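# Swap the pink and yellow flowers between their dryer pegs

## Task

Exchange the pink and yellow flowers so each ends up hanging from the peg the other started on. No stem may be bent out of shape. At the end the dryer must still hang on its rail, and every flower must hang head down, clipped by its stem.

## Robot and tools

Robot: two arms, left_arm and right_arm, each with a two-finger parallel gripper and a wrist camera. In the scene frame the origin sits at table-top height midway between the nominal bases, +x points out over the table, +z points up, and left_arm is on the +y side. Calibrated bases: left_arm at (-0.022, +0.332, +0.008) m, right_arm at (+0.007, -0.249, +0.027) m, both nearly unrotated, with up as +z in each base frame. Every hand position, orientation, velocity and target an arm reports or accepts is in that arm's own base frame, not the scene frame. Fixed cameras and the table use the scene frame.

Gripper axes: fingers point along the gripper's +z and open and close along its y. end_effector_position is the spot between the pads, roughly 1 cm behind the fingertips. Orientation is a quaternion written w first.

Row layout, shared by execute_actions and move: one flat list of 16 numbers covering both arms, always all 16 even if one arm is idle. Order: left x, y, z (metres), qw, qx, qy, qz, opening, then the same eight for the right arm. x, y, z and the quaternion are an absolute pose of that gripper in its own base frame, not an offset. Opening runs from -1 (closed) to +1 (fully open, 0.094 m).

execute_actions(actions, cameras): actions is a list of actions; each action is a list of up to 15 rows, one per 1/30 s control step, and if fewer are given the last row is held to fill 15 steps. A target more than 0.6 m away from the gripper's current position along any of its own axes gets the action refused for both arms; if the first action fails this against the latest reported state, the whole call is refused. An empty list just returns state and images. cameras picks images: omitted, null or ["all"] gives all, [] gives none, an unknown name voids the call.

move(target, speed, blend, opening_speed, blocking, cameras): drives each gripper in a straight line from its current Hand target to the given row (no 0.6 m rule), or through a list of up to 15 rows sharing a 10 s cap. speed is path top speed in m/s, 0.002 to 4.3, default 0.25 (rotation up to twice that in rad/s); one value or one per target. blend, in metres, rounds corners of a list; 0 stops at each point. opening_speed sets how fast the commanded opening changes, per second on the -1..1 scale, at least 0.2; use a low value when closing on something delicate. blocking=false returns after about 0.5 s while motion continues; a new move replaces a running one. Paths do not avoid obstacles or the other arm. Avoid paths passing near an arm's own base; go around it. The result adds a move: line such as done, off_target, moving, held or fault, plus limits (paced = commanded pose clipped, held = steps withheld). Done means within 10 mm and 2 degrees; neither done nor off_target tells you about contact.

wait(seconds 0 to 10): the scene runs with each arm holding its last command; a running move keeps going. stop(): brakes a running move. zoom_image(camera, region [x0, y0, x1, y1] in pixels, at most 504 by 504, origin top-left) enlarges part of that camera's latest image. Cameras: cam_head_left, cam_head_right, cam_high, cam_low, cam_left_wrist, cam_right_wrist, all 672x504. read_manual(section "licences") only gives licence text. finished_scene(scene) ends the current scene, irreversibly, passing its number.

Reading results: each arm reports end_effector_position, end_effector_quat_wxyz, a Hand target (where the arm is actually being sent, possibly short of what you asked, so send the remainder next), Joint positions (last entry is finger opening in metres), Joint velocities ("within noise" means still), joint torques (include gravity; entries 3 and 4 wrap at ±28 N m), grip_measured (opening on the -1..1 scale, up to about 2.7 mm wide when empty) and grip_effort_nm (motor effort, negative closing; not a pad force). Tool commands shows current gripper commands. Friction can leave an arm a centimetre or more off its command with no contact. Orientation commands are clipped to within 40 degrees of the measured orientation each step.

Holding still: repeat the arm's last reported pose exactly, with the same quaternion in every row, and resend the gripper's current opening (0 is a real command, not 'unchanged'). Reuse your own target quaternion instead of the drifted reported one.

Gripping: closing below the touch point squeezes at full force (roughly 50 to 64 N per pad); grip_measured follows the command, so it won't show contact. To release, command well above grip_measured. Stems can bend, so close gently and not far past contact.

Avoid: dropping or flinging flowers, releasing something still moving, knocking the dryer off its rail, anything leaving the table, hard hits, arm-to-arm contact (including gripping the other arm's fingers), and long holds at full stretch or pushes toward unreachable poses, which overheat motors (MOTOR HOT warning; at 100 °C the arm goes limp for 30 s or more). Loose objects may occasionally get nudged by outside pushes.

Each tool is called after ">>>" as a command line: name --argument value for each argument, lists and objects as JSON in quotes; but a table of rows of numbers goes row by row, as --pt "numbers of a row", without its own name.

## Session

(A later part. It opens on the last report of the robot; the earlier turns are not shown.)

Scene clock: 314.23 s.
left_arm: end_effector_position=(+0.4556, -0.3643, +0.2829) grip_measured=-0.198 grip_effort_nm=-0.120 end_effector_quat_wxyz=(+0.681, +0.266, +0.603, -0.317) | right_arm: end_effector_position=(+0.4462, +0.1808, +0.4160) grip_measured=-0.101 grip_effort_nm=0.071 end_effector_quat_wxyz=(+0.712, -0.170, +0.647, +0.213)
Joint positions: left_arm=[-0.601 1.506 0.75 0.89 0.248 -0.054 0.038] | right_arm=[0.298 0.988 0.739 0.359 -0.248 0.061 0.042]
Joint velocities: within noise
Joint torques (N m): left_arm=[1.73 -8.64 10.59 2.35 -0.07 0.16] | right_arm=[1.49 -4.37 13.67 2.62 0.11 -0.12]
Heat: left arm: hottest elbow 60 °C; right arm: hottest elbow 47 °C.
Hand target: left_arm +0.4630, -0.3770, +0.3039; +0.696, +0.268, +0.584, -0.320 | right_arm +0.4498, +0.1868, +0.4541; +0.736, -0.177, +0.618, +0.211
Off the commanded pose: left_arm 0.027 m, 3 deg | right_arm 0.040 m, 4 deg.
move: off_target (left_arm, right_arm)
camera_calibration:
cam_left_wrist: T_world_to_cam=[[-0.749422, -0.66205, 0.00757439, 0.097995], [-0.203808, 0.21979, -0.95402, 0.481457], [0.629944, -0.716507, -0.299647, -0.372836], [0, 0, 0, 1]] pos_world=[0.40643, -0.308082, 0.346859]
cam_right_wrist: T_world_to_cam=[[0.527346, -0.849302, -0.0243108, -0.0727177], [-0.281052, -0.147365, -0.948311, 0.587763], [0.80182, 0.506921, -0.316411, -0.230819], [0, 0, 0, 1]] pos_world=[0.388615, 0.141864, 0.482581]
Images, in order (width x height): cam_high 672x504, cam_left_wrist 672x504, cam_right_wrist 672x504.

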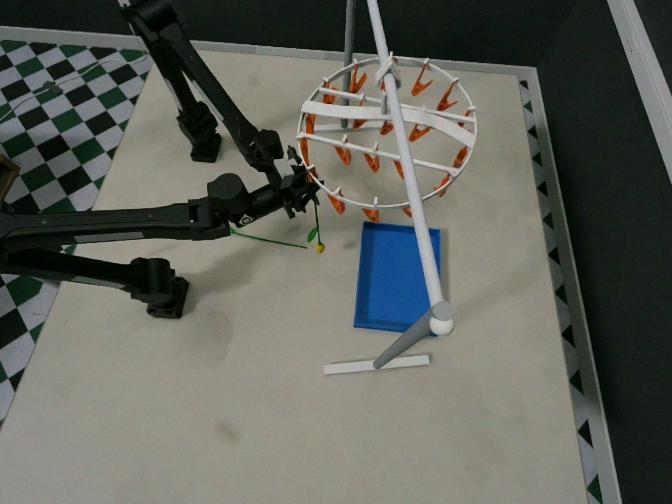

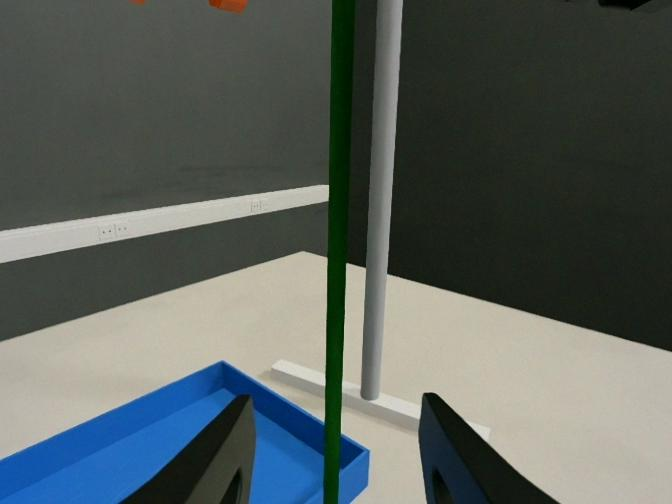

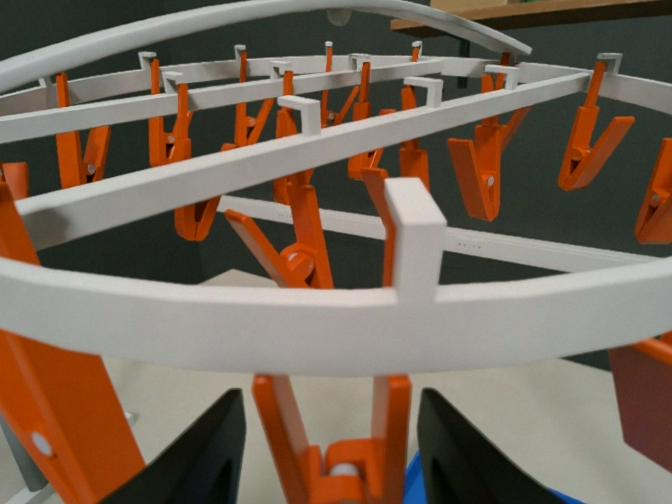

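>>> move --pt "0.4645 -0.378 0.304 0.6959 0.2686 0.584 -0.3201 -1 0.4525 0.188 0.455 0.7363 -0.1772 0.618 0.2112 -0.1" --opening_speed 0.4 --cameras '["cam_left_wrist","cam_right_wrist","cam_high"]'

>>> zoom_image --camera "cam_high" --region '[270, 140, 370, 220]'

Scene clock: 319.63 s.
left_arm: end_effector_position=(+0.4558, -0.3644, +0.2833) grip_measured=-0.997 grip_effort_nm=-0.159 end_effector_quat_wxyz=(+0.682, +0.266, +0.603, -0.317) | right_arm: end_effector_position=(+0.4461, +0.1809, +0.4162) grip_measured=-0.101 grip_effort_nm=0.071 end_effector_quat_wxyz=(+0.713, -0.170, +0.646, +0.213)
Joint positions: left_arm=[-0.601 1.506 0.751 0.89 0.248 -0.053 0] | right_arm=[0.299 0.988 0.739 0.36 -0.248 0.06 0.042]
Joint velocities: within noise
Joint torques (N m): left_arm=[1.79 -8.59 10.55 2.36 -0.07 0.16] | right_arm=[1.49 -4.37 13.71 2.69 0.1 -0.11]
Heat: left arm: hottest elbow 61 °C; right arm: hottest elbow 48 °C.
Hand target: left_arm +0.4631, -0.3770, +0.3040; +0.696, +0.268, +0.584, -0.320 | right_arm +0.4498, +0.1869, +0.4541; +0.736, -0.177, +0.618, +0.211
Off the commanded pose: left_arm 0.026 m, 3 deg | right_arm 0.040 m, 4 deg.
move: off_target (left_arm, right_arm)
camera_calibration:
cam_left_wrist: T_world_to_cam=[[-0.749376, -0.662107, 0.00706324, 0.0981417], [-0.202938, 0.219506, -0.954271, 0.481525], [0.63028, -0.716541, -0.298859, -0.373272], [0, 0, 0, 1]] pos_world=[0.40653, -0.308182, 0.347257]
cam_right_wrist: T_world_to_cam=[[0.527629, -0.849154, -0.0233502, -0.0730869], [-0.27994, -0.147859, -0.948563, 0.587621], [0.802023, 0.507026, -0.315727, -0.231232], [0, 0, 0, 1]] pos_world=[0.388515, 0.142064, 0.482683]
Images, in order (width x height): cam_high 672x504, cam_left_wrist 672x504, cam_right_wrist 672x504.

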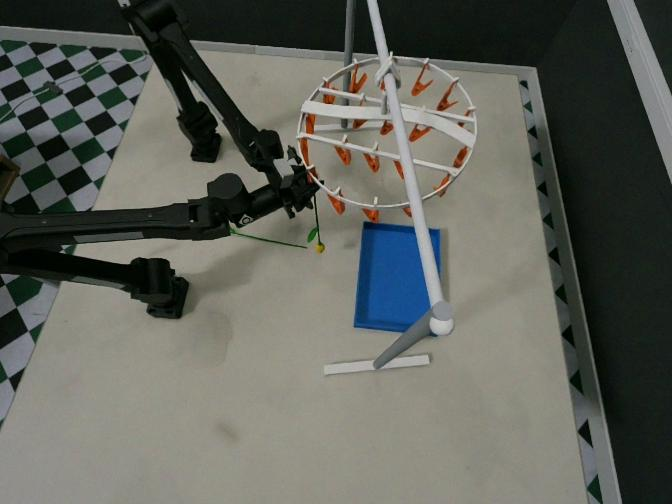

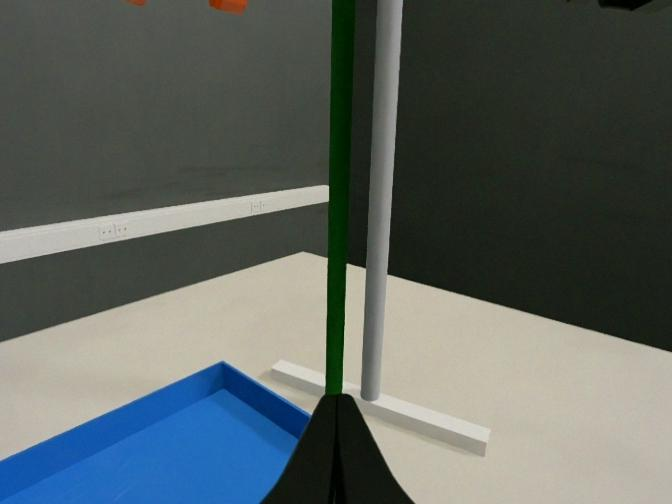

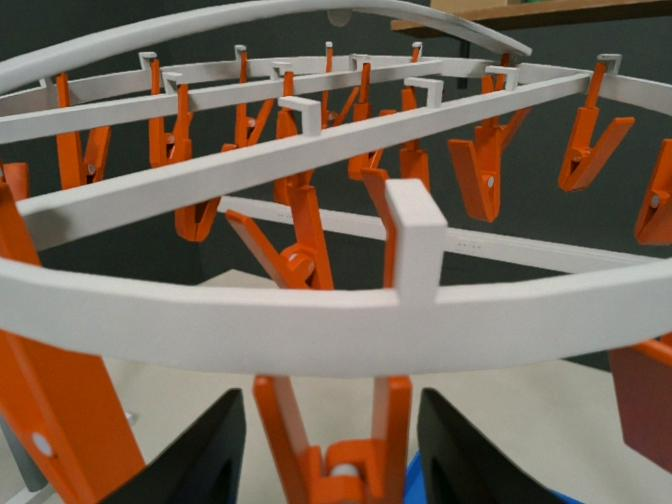

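Scaled by 5.040 from the camera's 672x504 image, which has a finer 960x720 frame.

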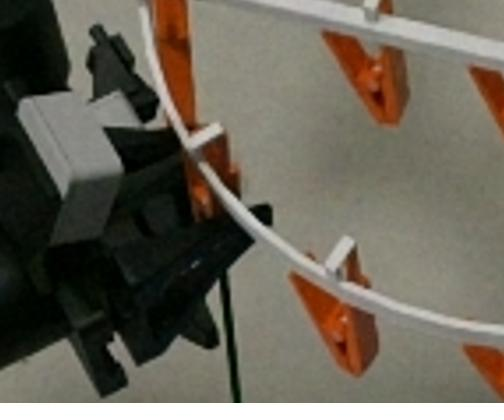

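>>> move --pt "0.4645 -0.378 0.304 0.6959 0.2686 0.584 -0.3201 -0.3 0.4525 0.188 0.455 0.7363 -0.1772 0.618 0.2112 -0.1" --pt "0.475 -0.391 0.304 0.6959 0.2686 0.584 -0.3201 -0.3 0.4525 0.188 0.455 0.7363 -0.1772 0.618 0.2112 -0.1" --speed 0.08 --cameras '["cam_left_wrist"]'

Scene clock: 323.43 s.
left_arm: end_effector_position=(+0.4664, -0.3767, +0.2848) grip_measured=-0.302 grip_effort_nm=0.056 end_effector_quat_wxyz=(+0.684, +0.266, +0.601, -0.318) | right_arm: end_effector_position=(+0.4461, +0.1809, +0.4162) grip_measured=-0.101 grip_effort_nm=0.066 end_effector_quat_wxyz=(+0.713, -0.170, +0.646, +0.213)
Joint positions: left_arm=[-0.611 1.544 0.795 0.89 0.239 -0.053 0.033] | right_arm=[0.299 0.988 0.739 0.36 -0.248 0.06 0.042]
Joint velocities: within noise
Joint torques (N m): left_arm=[1.73 -9.17 10.59 2.03 -0.09 0.16] | right_arm=[1.49 -4.31 13.7 2.65 0.1 -0.11]
Heat: left arm: hottest elbow 61 °C; right arm: hottest elbow 48 °C.
Hand target: left_arm +0.4738, -0.3899, +0.3038; +0.696, +0.268, +0.584, -0.320 | right_arm +0.4498, +0.1869, +0.4541; +0.736, -0.177, +0.618, +0.211
Off the commanded pose: left_arm 0.025 m, 2 deg | right_arm 0.040 m, 4 deg.
move: off_target (left_arm, right_arm)
camera_calibration:
cam_left_wrist: T_world_to_cam=[[-0.749438, -0.662048, 0.00599801, 0.0983243], [-0.197987, 0.215457, -0.956232, 0.484514], [0.631779, -0.717824, -0.292549, -0.391302], [0, 0, 0, 1]] pos_world=[0.416832, -0.320183, 0.348243]
Images, in order (width x height): cam_left_wrist 672x504.

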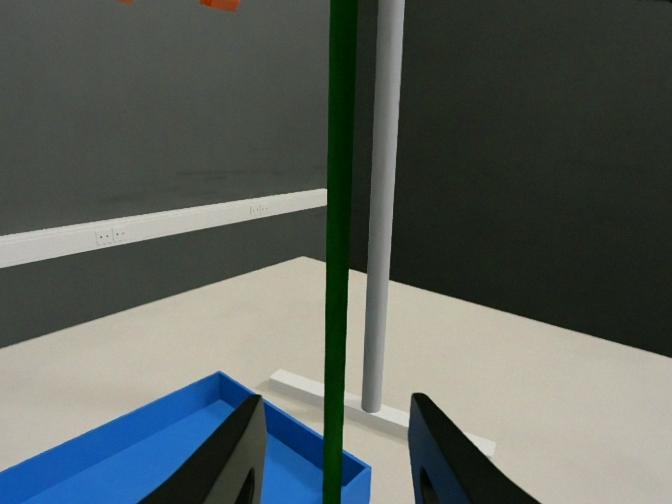

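>>> move --pt "0.4777 -0.3943 0.304 0.6959 0.2686 0.584 -0.3201 -0.3 0.4525 0.188 0.455 0.7363 -0.1772 0.618 0.2112 -0.1" --pt "0.4777 -0.3943 0.304 0.6959 0.2686 0.584 -0.3201 -1 0.4525 0.188 0.455 0.7363 -0.1772 0.618 0.2112 -0.1" --speed 0.08 --opening_speed 0.4 --cameras '["cam_left_wrist"]'

Scene clock: 328.57 s.
left_arm: end_effector_position=(+0.4692, -0.3802, +0.2858) grip_measured=-0.958 grip_effort_nm=-1.018 end_effector_quat_wxyz=(+0.685, +0.266, +0.599, -0.318) | right_arm: end_effector_position=(+0.4461, +0.1809, +0.4162) grip_measured=-0.101 grip_effort_nm=0.066 end_effector_quat_wxyz=(+0.713, -0.170, +0.646, +0.213)
Joint positions: left_arm=[-0.614 1.553 0.808 0.89 0.236 -0.051 0.002] | right_arm=[0.299 0.988 0.739 0.36 -0.248 0.06 0.042]
Joint velocities: within noise
Joint torques (N m): left_arm=[1.79 -9.29 10.63 1.92 -0.08 0.15] | right_arm=[1.32 -4.25 13.68 2.67 0.11 -0.11]
Heat: left arm: hottest elbow 62 °C; right arm: hottest elbow 49 °C.
Hand target: left_arm +0.4764, -0.3934, +0.3039; +0.696, +0.268, +0.584, -0.320 | right_arm +0.4498, +0.1869, +0.4541; +0.736, -0.177, +0.618, +0.211
Off the commanded pose: left_arm 0.025 m, 2 deg | right_arm 0.040 m, 4 deg.
move: off_target (left_arm, right_arm); target 2's new opening was sent with left_arm's hand 0.025 m and 2 deg from that target
camera_calibration:
cam_left_wrist: T_world_to_cam=[[-0.749523, -0.661968, 0.00369827, 0.0988818], [-0.194385, 0.214748, -0.95713, 0.485092], [0.632796, -0.718109, -0.289635, -0.39669], [0, 0, 0, 1]] pos_world=[0.419433, -0.323583, 0.349035]
Images, in order (width x height): cam_left_wrist 672x504.

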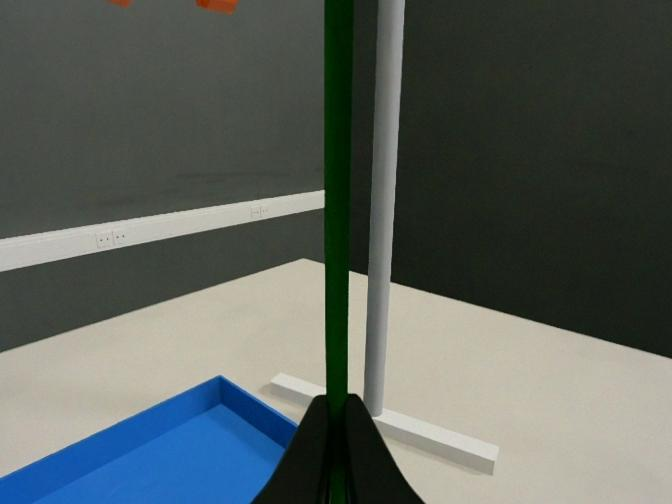

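>>> move --pt "0.4777 -0.3943 0.304 0.6959 0.2686 0.584 -0.3201 -1 0.4525 0.188 0.455 0.7363 -0.1772 0.618 0.2112 -0.8" --opening_speed 0.4 --cameras '["cam_right_wrist"]'

>>> zoom_image --camera "cam_right_wrist" --region '[200, 304, 480, 504]'

Scene clock: 332.57 s.
left_arm: end_effector_position=(+0.4693, -0.3802, +0.2856) grip_measured=-0.961 grip_effort_nm=-1.067 end_effector_quat_wxyz=(+0.685, +0.266, +0.599, -0.318) | right_arm: end_effector_position=(+0.4462, +0.1807, +0.4163) grip_measured=-0.569 grip_effort_nm=-1.033 end_effector_quat_wxyz=(+0.713, -0.170, +0.646, +0.212)
Joint positions: left_arm=[-0.614 1.554 0.808 0.89 0.236 -0.05 0.002] | right_arm=[0.299 0.988 0.739 0.36 -0.247 0.059 0.02]
Joint velocities: within noise
Joint torques (N m): left_arm=[1.67 -9.35 10.62 1.94 -0.08 0.15] | right_arm=[1.32 -4.48 13.72 2.65 0.05 -0.11]
Heat: left arm: hottest elbow 62 °C; right arm: hottest elbow 50 °C.
Hand target: left_arm +0.4764, -0.3934, +0.3040; +0.696, +0.269, +0.584, -0.320 | right_arm +0.4497, +0.1869, +0.4542; +0.736, -0.177, +0.618, +0.211
Off the commanded pose: left_arm 0.025 m, 2 deg | right_arm 0.040 m, 4 deg.
move: off_target (left_arm, right_arm)
camera_calibration:
cam_right_wrist: T_world_to_cam=[[0.526648, -0.849783, -0.0225868, -0.0730684], [-0.279402, -0.147942, -0.948708, 0.587575], [0.802855, 0.505947, -0.315344, -0.231503], [0, 0, 0, 1]] pos_world=[0.388514, 0.141963, 0.482784]
Images, in order (width x height): cam_right_wrist 672x504.

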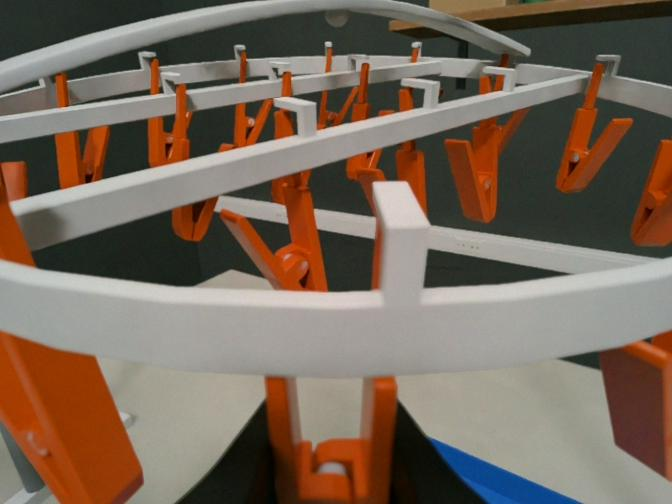

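Scaled by 1.800 from the camera's 672x504 image, which has a finer 960x720 frame.

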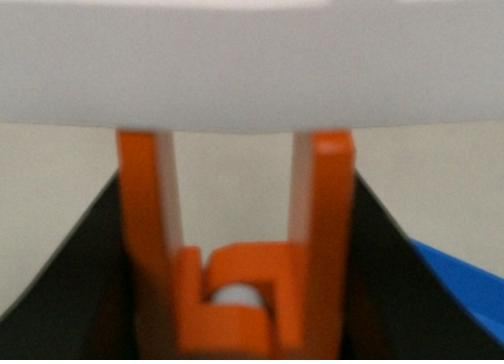

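>>> move --pt "0.4777 -0.3943 0.234 0.6959 0.2686 0.584 -0.3201 -1 0.4525 0.188 0.455 0.7363 -0.1772 0.618 0.2112 -0.8" --speed 0.08 --cameras '["cam_high"]'

>>> zoom_image --camera "cam_high" --region '[270, 140, 370, 220]'

Scene clock: 338.10 s.
left_arm: end_effector_position=(+0.4810, -0.3884, +0.2332) grip_measured=-0.961 grip_effort_nm=-1.067 end_effector_quat_wxyz=(+0.691, +0.265, +0.593, -0.319) | right_arm: end_effector_position=(+0.4462, +0.1807, +0.4164) grip_measured=-0.569 grip_effort_nm=-1.038 end_effector_quat_wxyz=(+0.713, -0.170, +0.646, +0.212)
Joint positions: left_arm=[-0.614 1.716 0.808 1.071 0.236 -0.05 0.002] | right_arm=[0.299 0.988 0.739 0.36 -0.246 0.059 0.02]
Joint velocities: within noise
Joint torques (N m): left_arm=[1.67 -10.75 6.23 3.1 -0.08 0.15] | right_arm=[1.2 -4.48 13.68 2.67 0.05 -0.1]
Heat: left arm: hottest elbow 63 °C; right arm: hottest elbow 51 °C.
Hand target: left_arm +0.4777, -0.3942, +0.2339; +0.696, +0.269, +0.584, -0.320 | right_arm +0.4498, +0.1868, +0.4542; +0.736, -0.177, +0.618, +0.211
Off the commanded pose: left_arm 0.007 m, 1 deg | right_arm 0.040 m, 4 deg.
move: off_target (right_arm)
Images, in order (width x height): cam_high 672x504.

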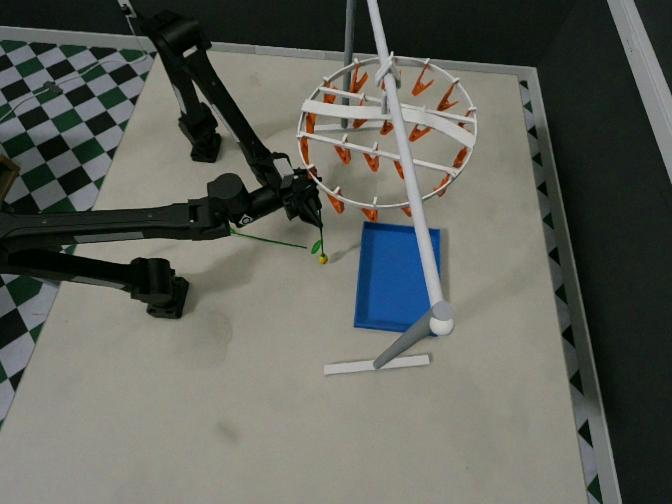

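Scaled by 5.040 from the camera's 672x504 image, which has a finer 960x720 frame.

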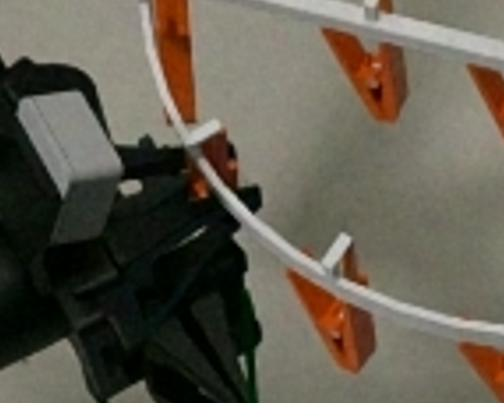

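>>> move --pt "0.4777 -0.3943 0.222 0.6959 0.2686 0.584 -0.3201 -1 0.4525 0.188 0.455 0.7363 -0.1772 0.618 0.2112 -0.8" --pt "0.41 -0.32 0.222 0.6959 0.2686 0.584 -0.3201 -1 0.4525 0.188 0.455 0.7363 -0.1772 0.618 0.2112 -0.8" --pt "0.31 -0.22 0.29 0.6959 0.2686 0.584 -0.3201 -1 0.4525 0.188 0.455 0.7363 -0.1772 0.618 0.2112 -0.8" --speed 0.15 --cameras '["cam_high","cam_right_wrist","cam_head_left"]'

Scene clock: 343.17 s.
left_arm: end_effector_position=(+0.3087, -0.2238, +0.2854) grip_measured=-0.961 grip_effort_nm=-1.062 end_effector_quat_wxyz=(+0.693, +0.273, +0.585, -0.320) | right_arm: end_effector_position=(+0.4462, +0.1807, +0.4164) grip_measured=-0.569 grip_effort_nm=-1.038 end_effector_quat_wxyz=(+0.713, -0.170, +0.646, +0.212)
Joint positions: left_arm=[-0.439 0.901 0.267 0.818 0.425 -0.072 0.002] | right_arm=[0.299 0.988 0.739 0.36 -0.246 0.059 0.02]
Joint velocities: within noise
Joint torques (N m): left_arm=[3.37 -2.96 7.72 1.68 0.1 -0.05] | right_arm=[1.55 -4.42 13.71 2.66 0.05 -0.1]
Heat: left arm: hottest elbow 61 °C; right arm: hottest elbow 51 °C.
Hand target: left_arm +0.3100, -0.2201, +0.2900; +0.696, +0.269, +0.584, -0.320 | right_arm +0.4498, +0.1868, +0.4542; +0.736, -0.177, +0.618, +0.211
Off the commanded pose: left_arm 0.006 m, 1 deg | right_arm 0.040 m, 4 deg.
move: off_target (right_arm)
camera_calibration:
cam_right_wrist: T_world_to_cam=[[0.526283, -0.850009, -0.0225973, -0.0729723], [-0.279141, -0.147605, -0.948838, 0.587568], [0.803185, 0.505665, -0.314954, -0.231697], [0, 0, 0, 1]] pos_world=[0.388514, 0.141862, 0.482884]
Images, in order (width x height): cam_head_left 672x504, cam_high 672x504, cam_right_wrist 672x504.

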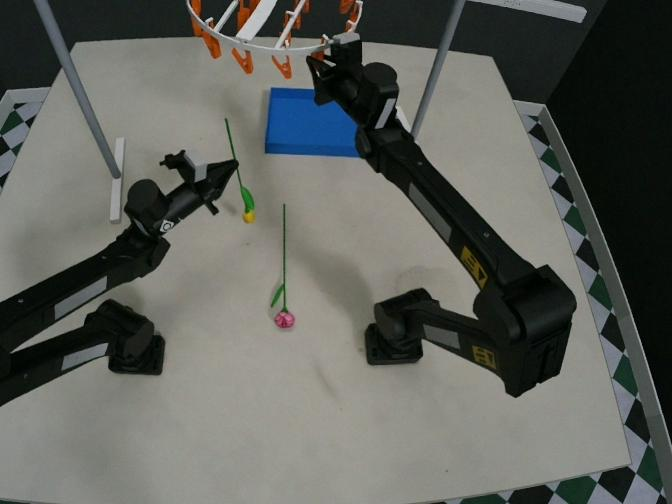

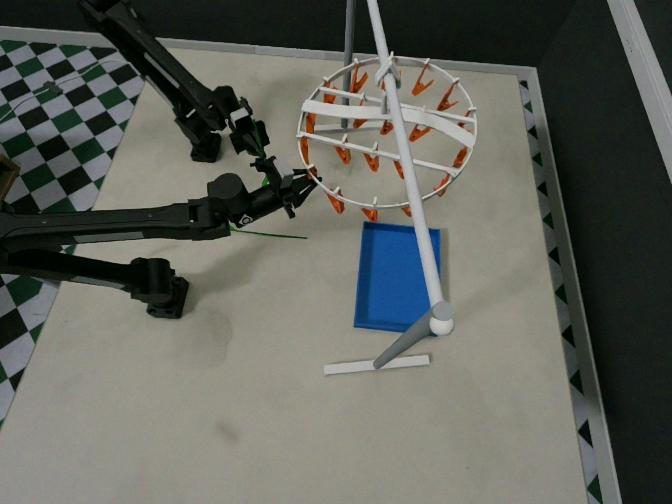

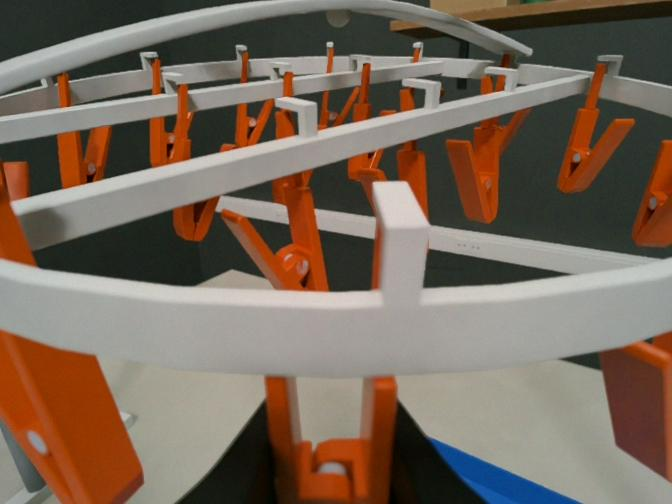

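>>> move --pt "0.31 -0.22 0.29 0 -0.0567 0.9984 0 -1 0.4525 0.188 0.455 0.7363 -0.1772 0.618 0.2112 -0.8" --pt "0.31 -0.22 0.06 0.0697 -0.0566 0.996 -0.004 -1 0.4525 0.188 0.455 0.7363 -0.1772 0.618 0.2112 -0.8" --pt "0.31 -0.22 0.01 0.0697 -0.0566 0.996 -0.004 -1 0.4525 0.188 0.455 0.7363 -0.1772 0.618 0.2112 -0.8" --speed '[0.9,0.25,0.06]' --cameras '["cam_low","cam_left_wrist"]'

>>> zoom_image --camera "cam_low" --region '[290, 225, 430, 301]'

Scene clock: 349.97 s.
left_arm: end_effector_position=(+0.3102, -0.2152, +0.0140) grip_measured=-0.961 grip_effort_nm=-1.057 end_effector_quat_wxyz=(+0.068, -0.058, +0.996, -0.003) | right_arm: end_effector_position=(+0.4462, +0.1807, +0.4164) grip_measured=-0.569 grip_effort_nm=-1.038 end_effector_quat_wxyz=(+0.713, -0.170, +0.646, +0.212)
Joint positions: left_arm=[-0.643 1.509 0.779 -0.733 -0.082 -0.753 0.002] | right_arm=[0.299 0.988 0.739 0.36 -0.246 0.059 0.02]
Joint velocities: within noise
Joint torques (N m): left_arm=[1.67 -7.77 6 1.25 -0.16 -0.05] | right_arm=[1.44 -4.37 13.76 2.66 0.05 -0.11]
Heat: left arm: hottest elbow 60 °C; right arm: hottest elbow 52 °C.
Hand target: left_arm +0.3099, -0.2198, +0.0101; +0.070, -0.057, +0.996, -0.004 | right_arm +0.4498, +0.1868, +0.4542; +0.736, -0.177, +0.618, +0.211
Off the commanded pose: left_arm 0.006 m, 0 deg | right_arm 0.040 m, 4 deg.
move: off_target (right_arm)
camera_calibration:
cam_left_wrist: T_world_to_cam=[[0.10138, -0.994821, 0.00732859, -0.245783], [-0.950734, -0.0947127, 0.295187, 0.309123], [-0.292964, -0.0368936, -0.955411, 0.1868], [0, 0, 0, 1]] pos_world=[0.373537, -0.20834, 0.0890229]
Images, in order (width x height): cam_low 672x504, cam_left_wrist 672x504.

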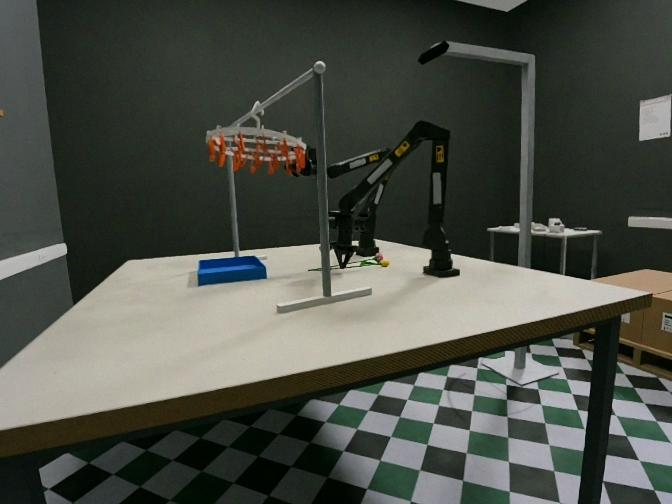

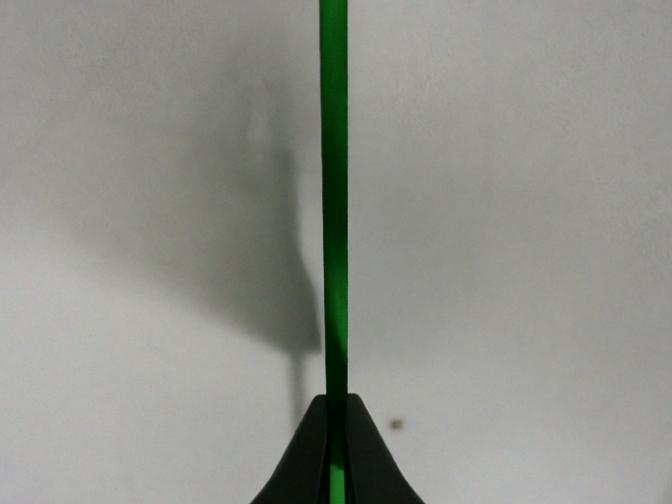

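Scaled by 3.600 from the camera's 672x504 image, which has a finer 960x720 frame.

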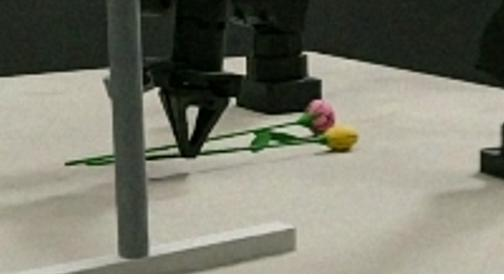

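>>> move --pt "0.31 -0.22 -0.003 0.0697 -0.0566 0.996 -0.004 -1 0.4525 0.188 0.455 0.7363 -0.1772 0.618 0.2112 -0.8" --speed 0.04 --cameras '["cam_low","cam_left_wrist"]'

>>> zoom_image --camera "cam_low" --region '[290, 225, 430, 301]'

Scene clock: 354.17 s.
left_arm: end_effector_position=(+0.3109, -0.2157, +0.0020) grip_measured=-0.961 grip_effort_nm=-1.067 end_effector_quat_wxyz=(+0.068, -0.058, +0.996, -0.004) | right_arm: end_effector_position=(+0.4462, +0.1807, +0.4164) grip_measured=-0.569 grip_effort_nm=-1.033 end_effector_quat_wxyz=(+0.713, -0.170, +0.646, +0.212)
Joint positions: left_arm=[-0.643 1.536 0.768 -0.692 -0.082 -0.754 0.002] | right_arm=[0.299 0.988 0.739 0.36 -0.246 0.059 0.02]
Joint velocities: within noise
Joint torques (N m): left_arm=[1.73 -7.77 5.7 1.39 -0.16 -0.05] | right_arm=[1.49 -4.42 13.71 2.62 0.05 -0.11]
Heat: left arm: hottest elbow 59 °C; right arm: hottest elbow 53 °C.
Hand target: left_arm +0.3100, -0.2199, -0.0028; +0.070, -0.057, +0.996, -0.004 | right_arm +0.4498, +0.1868, +0.4542; +0.736, -0.177, +0.618, +0.211
Off the commanded pose: left_arm 0.007 m, 0 deg | right_arm 0.040 m, 4 deg.
move: off_target (right_arm)
camera_calibration:
cam_left_wrist: T_world_to_cam=[[0.101712, -0.994776, 0.00863008, -0.246367], [-0.951158, -0.0947029, 0.293819, 0.313433], [-0.291467, -0.0380934, -0.955822, 0.174813], [0, 0, 0, 1]] pos_world=[0.374135, -0.208738, 0.0771238]
Images, in order (width x height): cam_low 672x504, cam_left_wrist 672x504.

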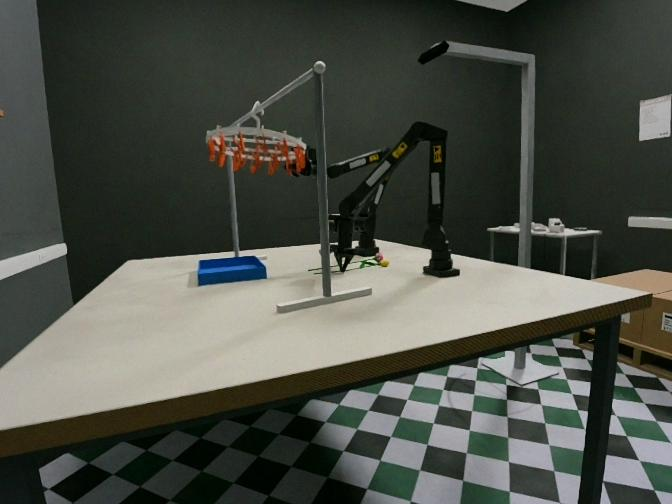

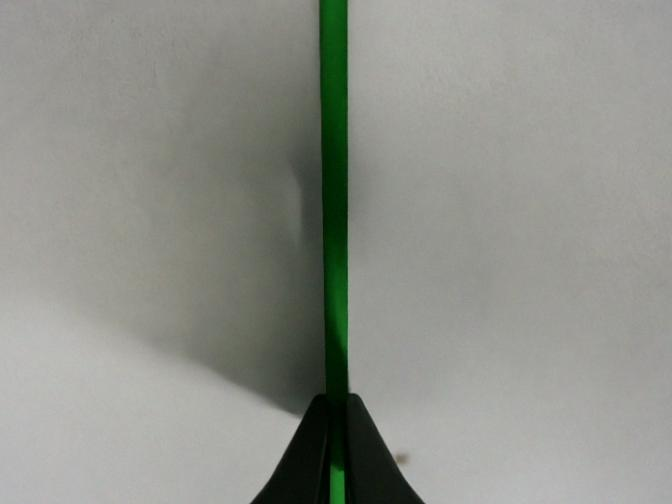

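Scaled by 3.600 from the camera's 672x504 image, which has a finer 960x720 frame.

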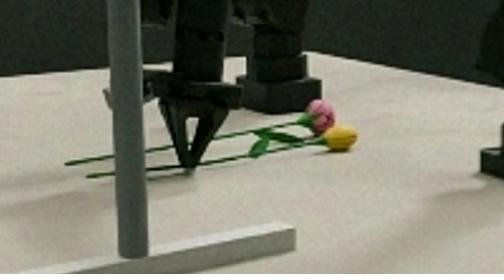

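>>> move --pt "0.31 -0.22 -0.003 0.0697 -0.0566 0.996 -0.004 -0.5 0.4525 0.188 0.455 0.7363 -0.1772 0.618 0.2112 -0.8" --pt "0.31 -0.22 0.18 0 -0.0567 0.9984 0 -0.5 0.4525 0.188 0.455 0.7363 -0.1772 0.618 0.2112 -0.8" --pt "0.305 -0.34 0.18 0 -0.0567 0.9984 0 -0.5 0.4525 0.188 0.455 0.7363 -0.1772 0.618 0.2112 -0.8" --speed 0.25 --opening_speed 0.5 --cameras '["cam_high","cam_left_wrist","cam_head_left"]'

Scene clock: 361.70 s.
left_arm: end_effector_position=(+0.2973, -0.2512, +0.1618) grip_measured=-0.502 grip_effort_nm=0.056 end_effector_quat_wxyz=(-0.012, -0.053, +0.998, +0.010) | right_arm: end_effector_position=(+0.4462, +0.1807, +0.4164) grip_measured=-0.569 grip_effort_nm=-1.033 end_effector_quat_wxyz=(+0.713, -0.170, +0.646, +0.212)
Joint positions: left_arm=[-0.7 1.416 1.13 -1.316 0.002 -0.806 0.023] | right_arm=[0.299 0.988 0.739 0.36 -0.246 0.059 0.02]
Joint velocities: within noise
Joint torques (N m): left_arm=[3.14 -10.52 7.47 0.38 -0.07 0.16] | right_arm=[1.2 -4.37 13.72 2.59 0.04 -0.11]
Heat: left arm: hottest elbow 58 °C; right arm: hottest elbow 53 °C.
Hand target: left_arm +0.2991, -0.2484, +0.1694; -0.004, -0.052, +0.999, +0.003 | right_arm +0.4498, +0.1868, +0.4542; +0.736, -0.177, +0.618, +0.211
Off the commanded pose: left_arm 0.091 m, 2 deg | right_arm 0.040 m, 4 deg.
move: held (left_arm; a check stopped the path), off_target (right_arm); path passed 2 of 3 targets; limits=held
pose unreachable (left arm): on one or more control steps of this call, first in action 0 (counted from 0), this arm could not follow its commanded pose, so it was not sent that pose on those steps. It may still have moved: this result reports where it is.
cause: moving toward the commanded pose would bring a part of the arm too close to another arm (this arm's wrist (the part past joint 4) and the right arm's gripper housing).
camera_calibration:
cam_left_wrist: T_world_to_cam=[[0.0922559, -0.995392, -0.0261531, -0.273436], [-0.892344, -0.0943024, 0.441395, 0.208877], [-0.441827, -0.0173838, -0.896932, 0.362632], [0, 0, 0, 1]] pos_world=[0.371837, -0.246174, 0.225908]
Images, in order (width x height): cam_head_left 672x504, cam_high 672x504, cam_left_wrist 672x504.

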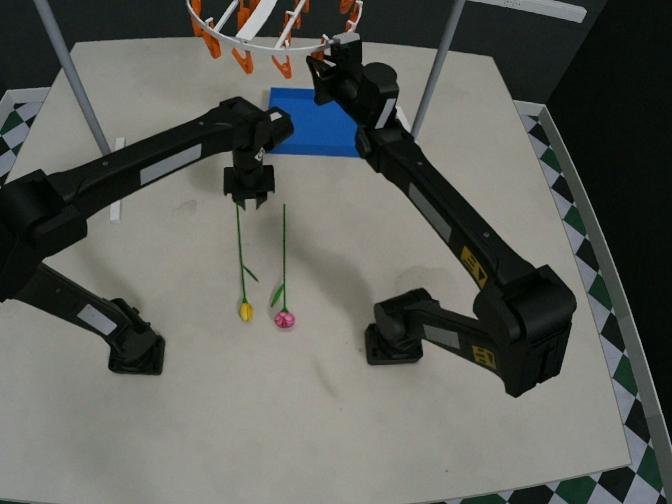

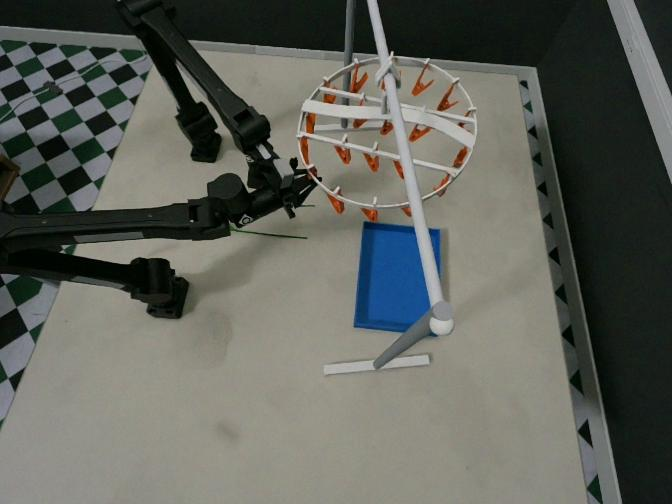

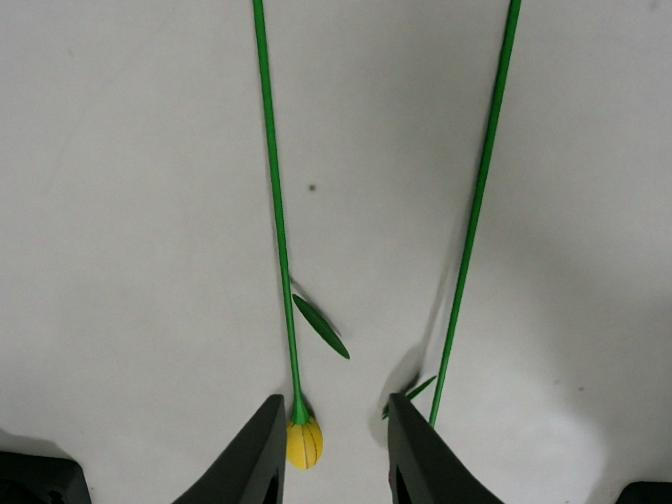

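>>> move --pt "0.305 -0.25 0.07 0 -0.0567 0.9984 0 -0.3 0.4525 0.188 0.455 0.7363 -0.1772 0.618 0.2112 -0.8" --pt "0.314 -0.335 0.065 0 -0.0567 0.9984 0 -0.3 0.4525 0.188 0.455 0.7363 -0.1772 0.618 0.2112 -0.8" --speed 0.2 --cameras '["cam_left_wrist","cam_head_left"]'

Scene clock: 372.83 s.
left_arm: end_effector_position=(+0.2996, -0.3186, +0.0553) grip_measured=-0.302 grip_effort_nm=0.051 end_effector_quat_wxyz=(-0.012, -0.053, +0.998, +0.012) | right_arm: end_effector_position=(+0.4462, +0.1807, +0.4164) grip_measured=-0.569 grip_effort_nm=-1.033 end_effector_quat_wxyz=(+0.713, -0.170, +0.646, +0.212)
Joint positions: left_arm=[-0.814 1.654 1.099 -1.05 0.003 -0.92 0.033] | right_arm=[0.299 0.988 0.739 0.36 -0.246 0.059 0.02]
Joint velocities: within noise
Joint torques (N m): left_arm=[2.37 -10.34 10.09 0.31 -0.11 -0.03] | right_arm=[1.44 -4.48 13.71 2.65 0.05 -0.1]
Heat: left arm: hottest elbow 57 °C; right arm: hottest elbow 55 °C.
Hand target: left_arm +0.3134, -0.3343, +0.0653; +0.000, -0.057, +0.998, +0.000 | right_arm +0.4498, +0.1868, +0.4542; +0.736, -0.177, +0.618, +0.211
Off the commanded pose: left_arm 0.024 m, 2 deg | right_arm 0.040 m, 4 deg.
move: off_target (left_arm, right_arm)
camera_calibration:
cam_left_wrist: T_world_to_cam=[[0.0917868, -0.995316, -0.0303648, -0.343031], [-0.891839, -0.095732, 0.442107, 0.250888], [-0.442943, -0.0134991, -0.896448, 0.268436], [0, 0, 0, 1]] pos_world=[0.374139, -0.313782, 0.119304]
Images, in order (width x height): cam_head_left 672x504, cam_left_wrist 672x504.

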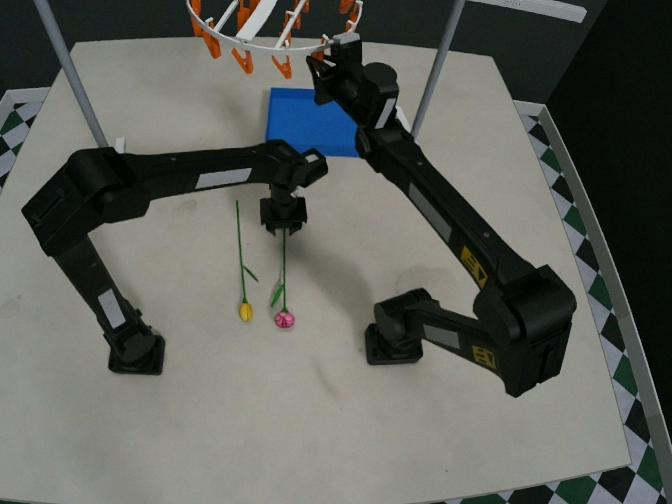

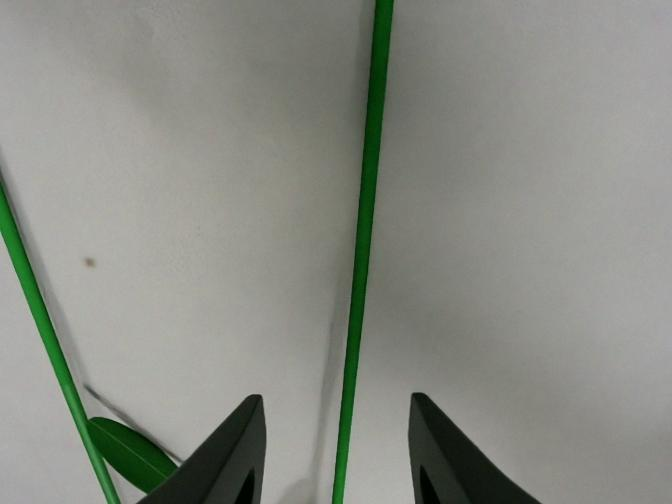

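>>> move --pt "0.318 -0.33 0.03 0 -0.0567 0.9984 0 -0.3 0.4525 0.188 0.455 0.7363 -0.1772 0.618 0.2112 -0.8" --pt "0.318 -0.33 0.0 0 -0.0567 0.9984 0 -0.3 0.4525 0.188 0.455 0.7363 -0.1772 0.618 0.2112 -0.8" --speed '[0.15,0.06]' --cameras '["cam_left_wrist","cam_low"]'

>>> zoom_image --camera "cam_low" --region '[290, 225, 430, 301]'

Scene clock: 378.33 s.
left_arm: end_effector_position=(+0.3125, -0.3321, +0.0052) grip_measured=-0.302 grip_effort_nm=0.051 end_effector_quat_wxyz=(-0.002, -0.054, +0.999, +0.000) | right_arm: end_effector_position=(+0.4462, +0.1807, +0.4164) grip_measured=-0.569 grip_effort_nm=-1.033 end_effector_quat_wxyz=(+0.713, -0.170, +0.646, +0.212)
Joint positions: left_arm=[-0.814 1.757 1.08 -0.896 0.003 -0.921 0.033] | right_arm=[0.299 0.988 0.739 0.36 -0.246 0.059 0.02]
Joint velocities: within noise
Joint torques (N m): left_arm=[3.31 -11.28 6.15 0.98 -0.11 0.11] | right_arm=[1.44 -4.13 13.71 2.61 0.05 -0.11]
Heat: left arm: hottest elbow 58 °C; right arm: hottest elbow 55 °C.
Hand target: left_arm +0.3180, -0.3299, +0.0001; +0.000, -0.057, +0.998, +0.000 | right_arm +0.4498, +0.1868, +0.4542; +0.736, -0.177, +0.618, +0.211
Off the commanded pose: left_arm 0.008 m, 0 deg | right_arm 0.040 m, 4 deg.
move: off_target (right_arm)
camera_calibration:
cam_left_wrist: T_world_to_cam=[[0.0932906, -0.995627, -0.00479864, -0.359946], [-0.901626, -0.0865251, 0.423773, 0.289506], [-0.422336, -0.0352075, -0.905756, 0.215446], [0, 0, 0, 1]] pos_world=[0.385597, -0.325737, 0.0707288]
Images, in order (width x height): cam_low 672x504, cam_left_wrist 672x504.

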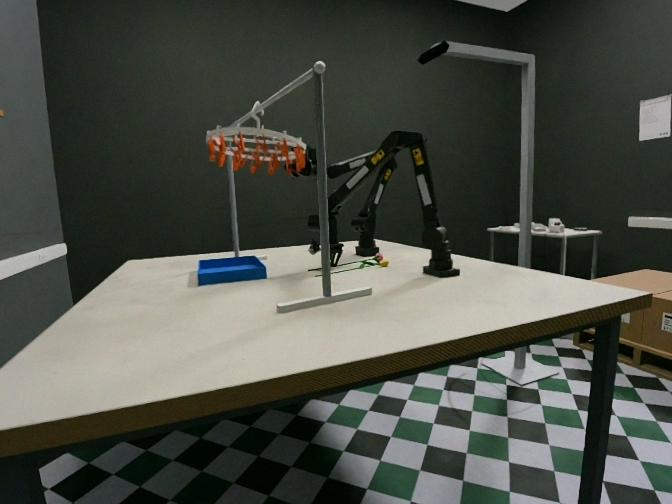

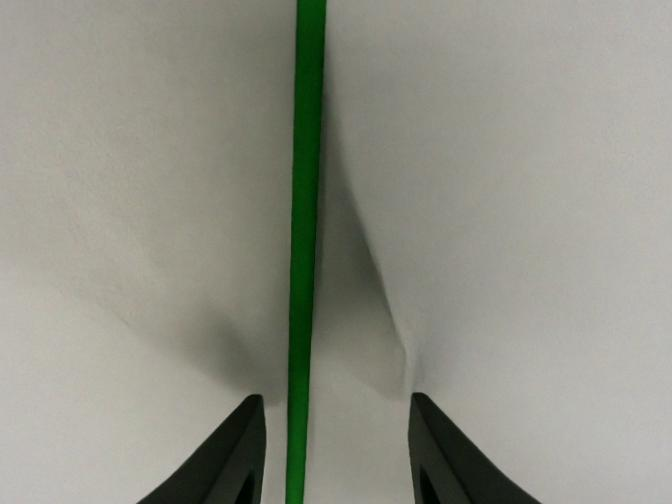

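Scaled by 3.600 from the camera's 672x504 image, which has a finer 960x720 frame.

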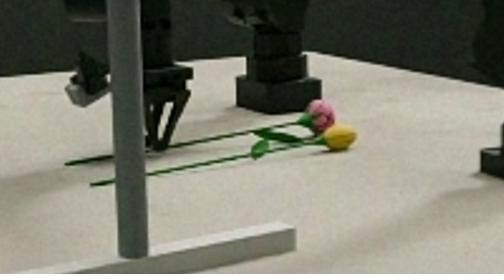

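>>> move --pt "0.318 -0.316 0.0 0 -0.0567 0.9984 0 -0.3 0.4525 0.188 0.455 0.7363 -0.1772 0.618 0.2112 -0.8" --pt "0.318 -0.316 -0.005 0 -0.0567 0.9984 0 -0.3 0.4525 0.188 0.455 0.7363 -0.1772 0.618 0.2112 -0.8" --speed 0.06 --cameras '["cam_left_wrist"]'

Scene clock: 381.23 s.
left_arm: end_effector_position=(+0.3129, -0.3220, -0.0007) grip_measured=-0.301 grip_effort_nm=0.042 end_effector_quat_wxyz=(-0.004, -0.054, +0.999, +0.001) | right_arm: end_effector_position=(+0.4462, +0.1807, +0.4164) grip_measured=-0.569 grip_effort_nm=-1.023 end_effector_quat_wxyz=(+0.713, -0.170, +0.646, +0.212)
Joint positions: left_arm=[-0.797 1.755 1.058 -0.881 0.004 -0.904 0.033] | right_arm=[0.299 0.988 0.739 0.36 -0.246 0.059 0.02]
Joint velocities: within noise
Joint torques (N m): left_arm=[3.72 -11.81 5.15 1.24 -0.18 0.16] | right_arm=[1.26 -4.31 13.71 2.63 0.06 -0.11]
Heat: left arm: hottest elbow 57 °C; right arm: hottest elbow 55 °C.
Hand target: left_arm +0.3179, -0.3159, -0.0049; +0.000, -0.057, +0.998, +0.000 | right_arm +0.4498, +0.1868, +0.4542; +0.736, -0.177, +0.618, +0.211
Off the commanded pose: left_arm 0.009 m, 1 deg | right_arm 0.040 m, 4 deg.
move: off_target (right_arm)
camera_calibration:
cam_left_wrist: T_world_to_cam=[[0.0933116, -0.995603, -0.00825335, -0.349879], [-0.899462, -0.0878496, 0.428077, 0.292241], [-0.42692, -0.032521, -0.903704, 0.212918], [0, 0, 0, 1]] pos_world=[0.386406, -0.315743, 0.0644255]
Images, in order (width x height): cam_left_wrist 672x504.

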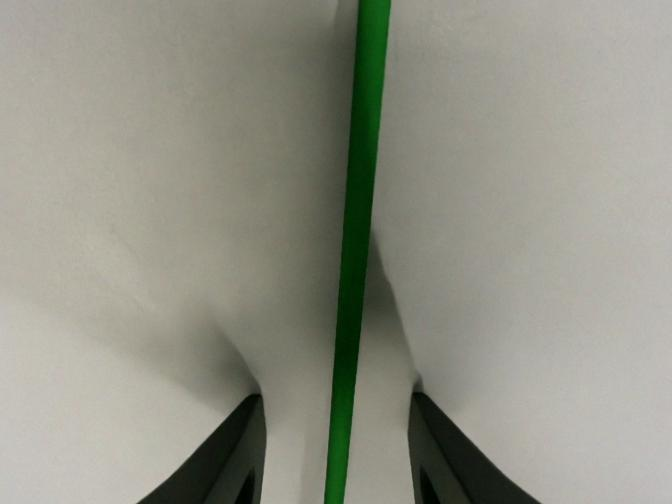

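>>> move --pt "0.318 -0.316 -0.005 0 -0.0567 0.9984 0 -1 0.4525 0.188 0.455 0.7363 -0.1772 0.618 0.2112 -0.8" --opening_speed 0.4 --cameras '["cam_left_wrist"]'

Scene clock: 385.43 s.
left_arm: end_effector_position=(+0.3152, -0.3213, -0.0007) grip_measured=-0.956 grip_effort_nm=-1.023 end_effector_quat_wxyz=(-0.002, -0.055, +0.998, +0.000) | right_arm: end_effector_position=(+0.4462, +0.1807, +0.4164) grip_measured=-0.569 grip_effort_nm=-1.043 end_effector_quat_wxyz=(+0.713, -0.170, +0.646, +0.212)
Joint positions: left_arm=[-0.793 1.755 1.058 -0.876 0.002 -0.903 0.002] | right_arm=[0.299 0.988 0.739 0.36 -0.246 0.059 0.02]
Joint velocities: within noise
Joint torques (N m): left_arm=[3.37 -11.87 5.22 1.07 -0.1 0.16] | right_arm=[1.55 -4.25 13.71 2.63 0.06 -0.1]
Heat: left arm: hottest elbow 56 °C; right arm: hottest elbow 56 °C.
Hand target: left_arm +0.3179, -0.3161, -0.0049; +0.000, -0.057, +0.998, +0.000 | right_arm +0.4498, +0.1868, +0.4542; +0.736, -0.177, +0.618, +0.211
Off the commanded pose: left_arm 0.007 m, 0 deg | right_arm 0.040 m, 4 deg.
move: off_target (right_arm)
camera_calibration:
cam_left_wrist: T_world_to_cam=[[0.0960002, -0.995365, -0.00561316, -0.350193], [-0.901282, -0.0893168, 0.423925, 0.294374], [-0.422462, -0.0356379, -0.90568, 0.211539], [0, 0, 0, 1]] pos_world=[0.3883, -0.314738, 0.0648281]
Images, in order (width x height): cam_left_wrist 672x504.

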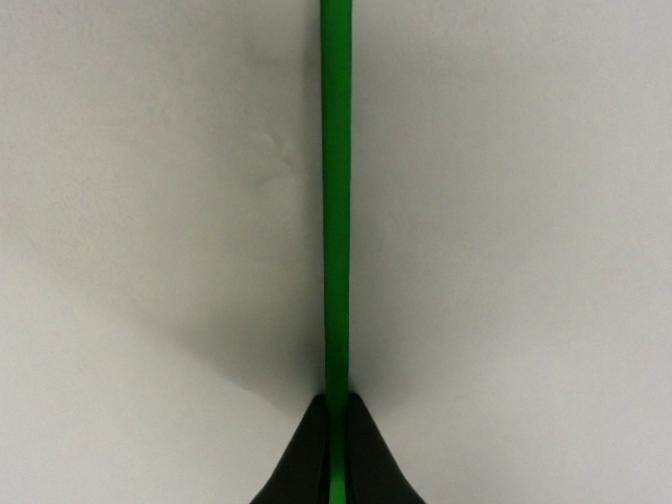

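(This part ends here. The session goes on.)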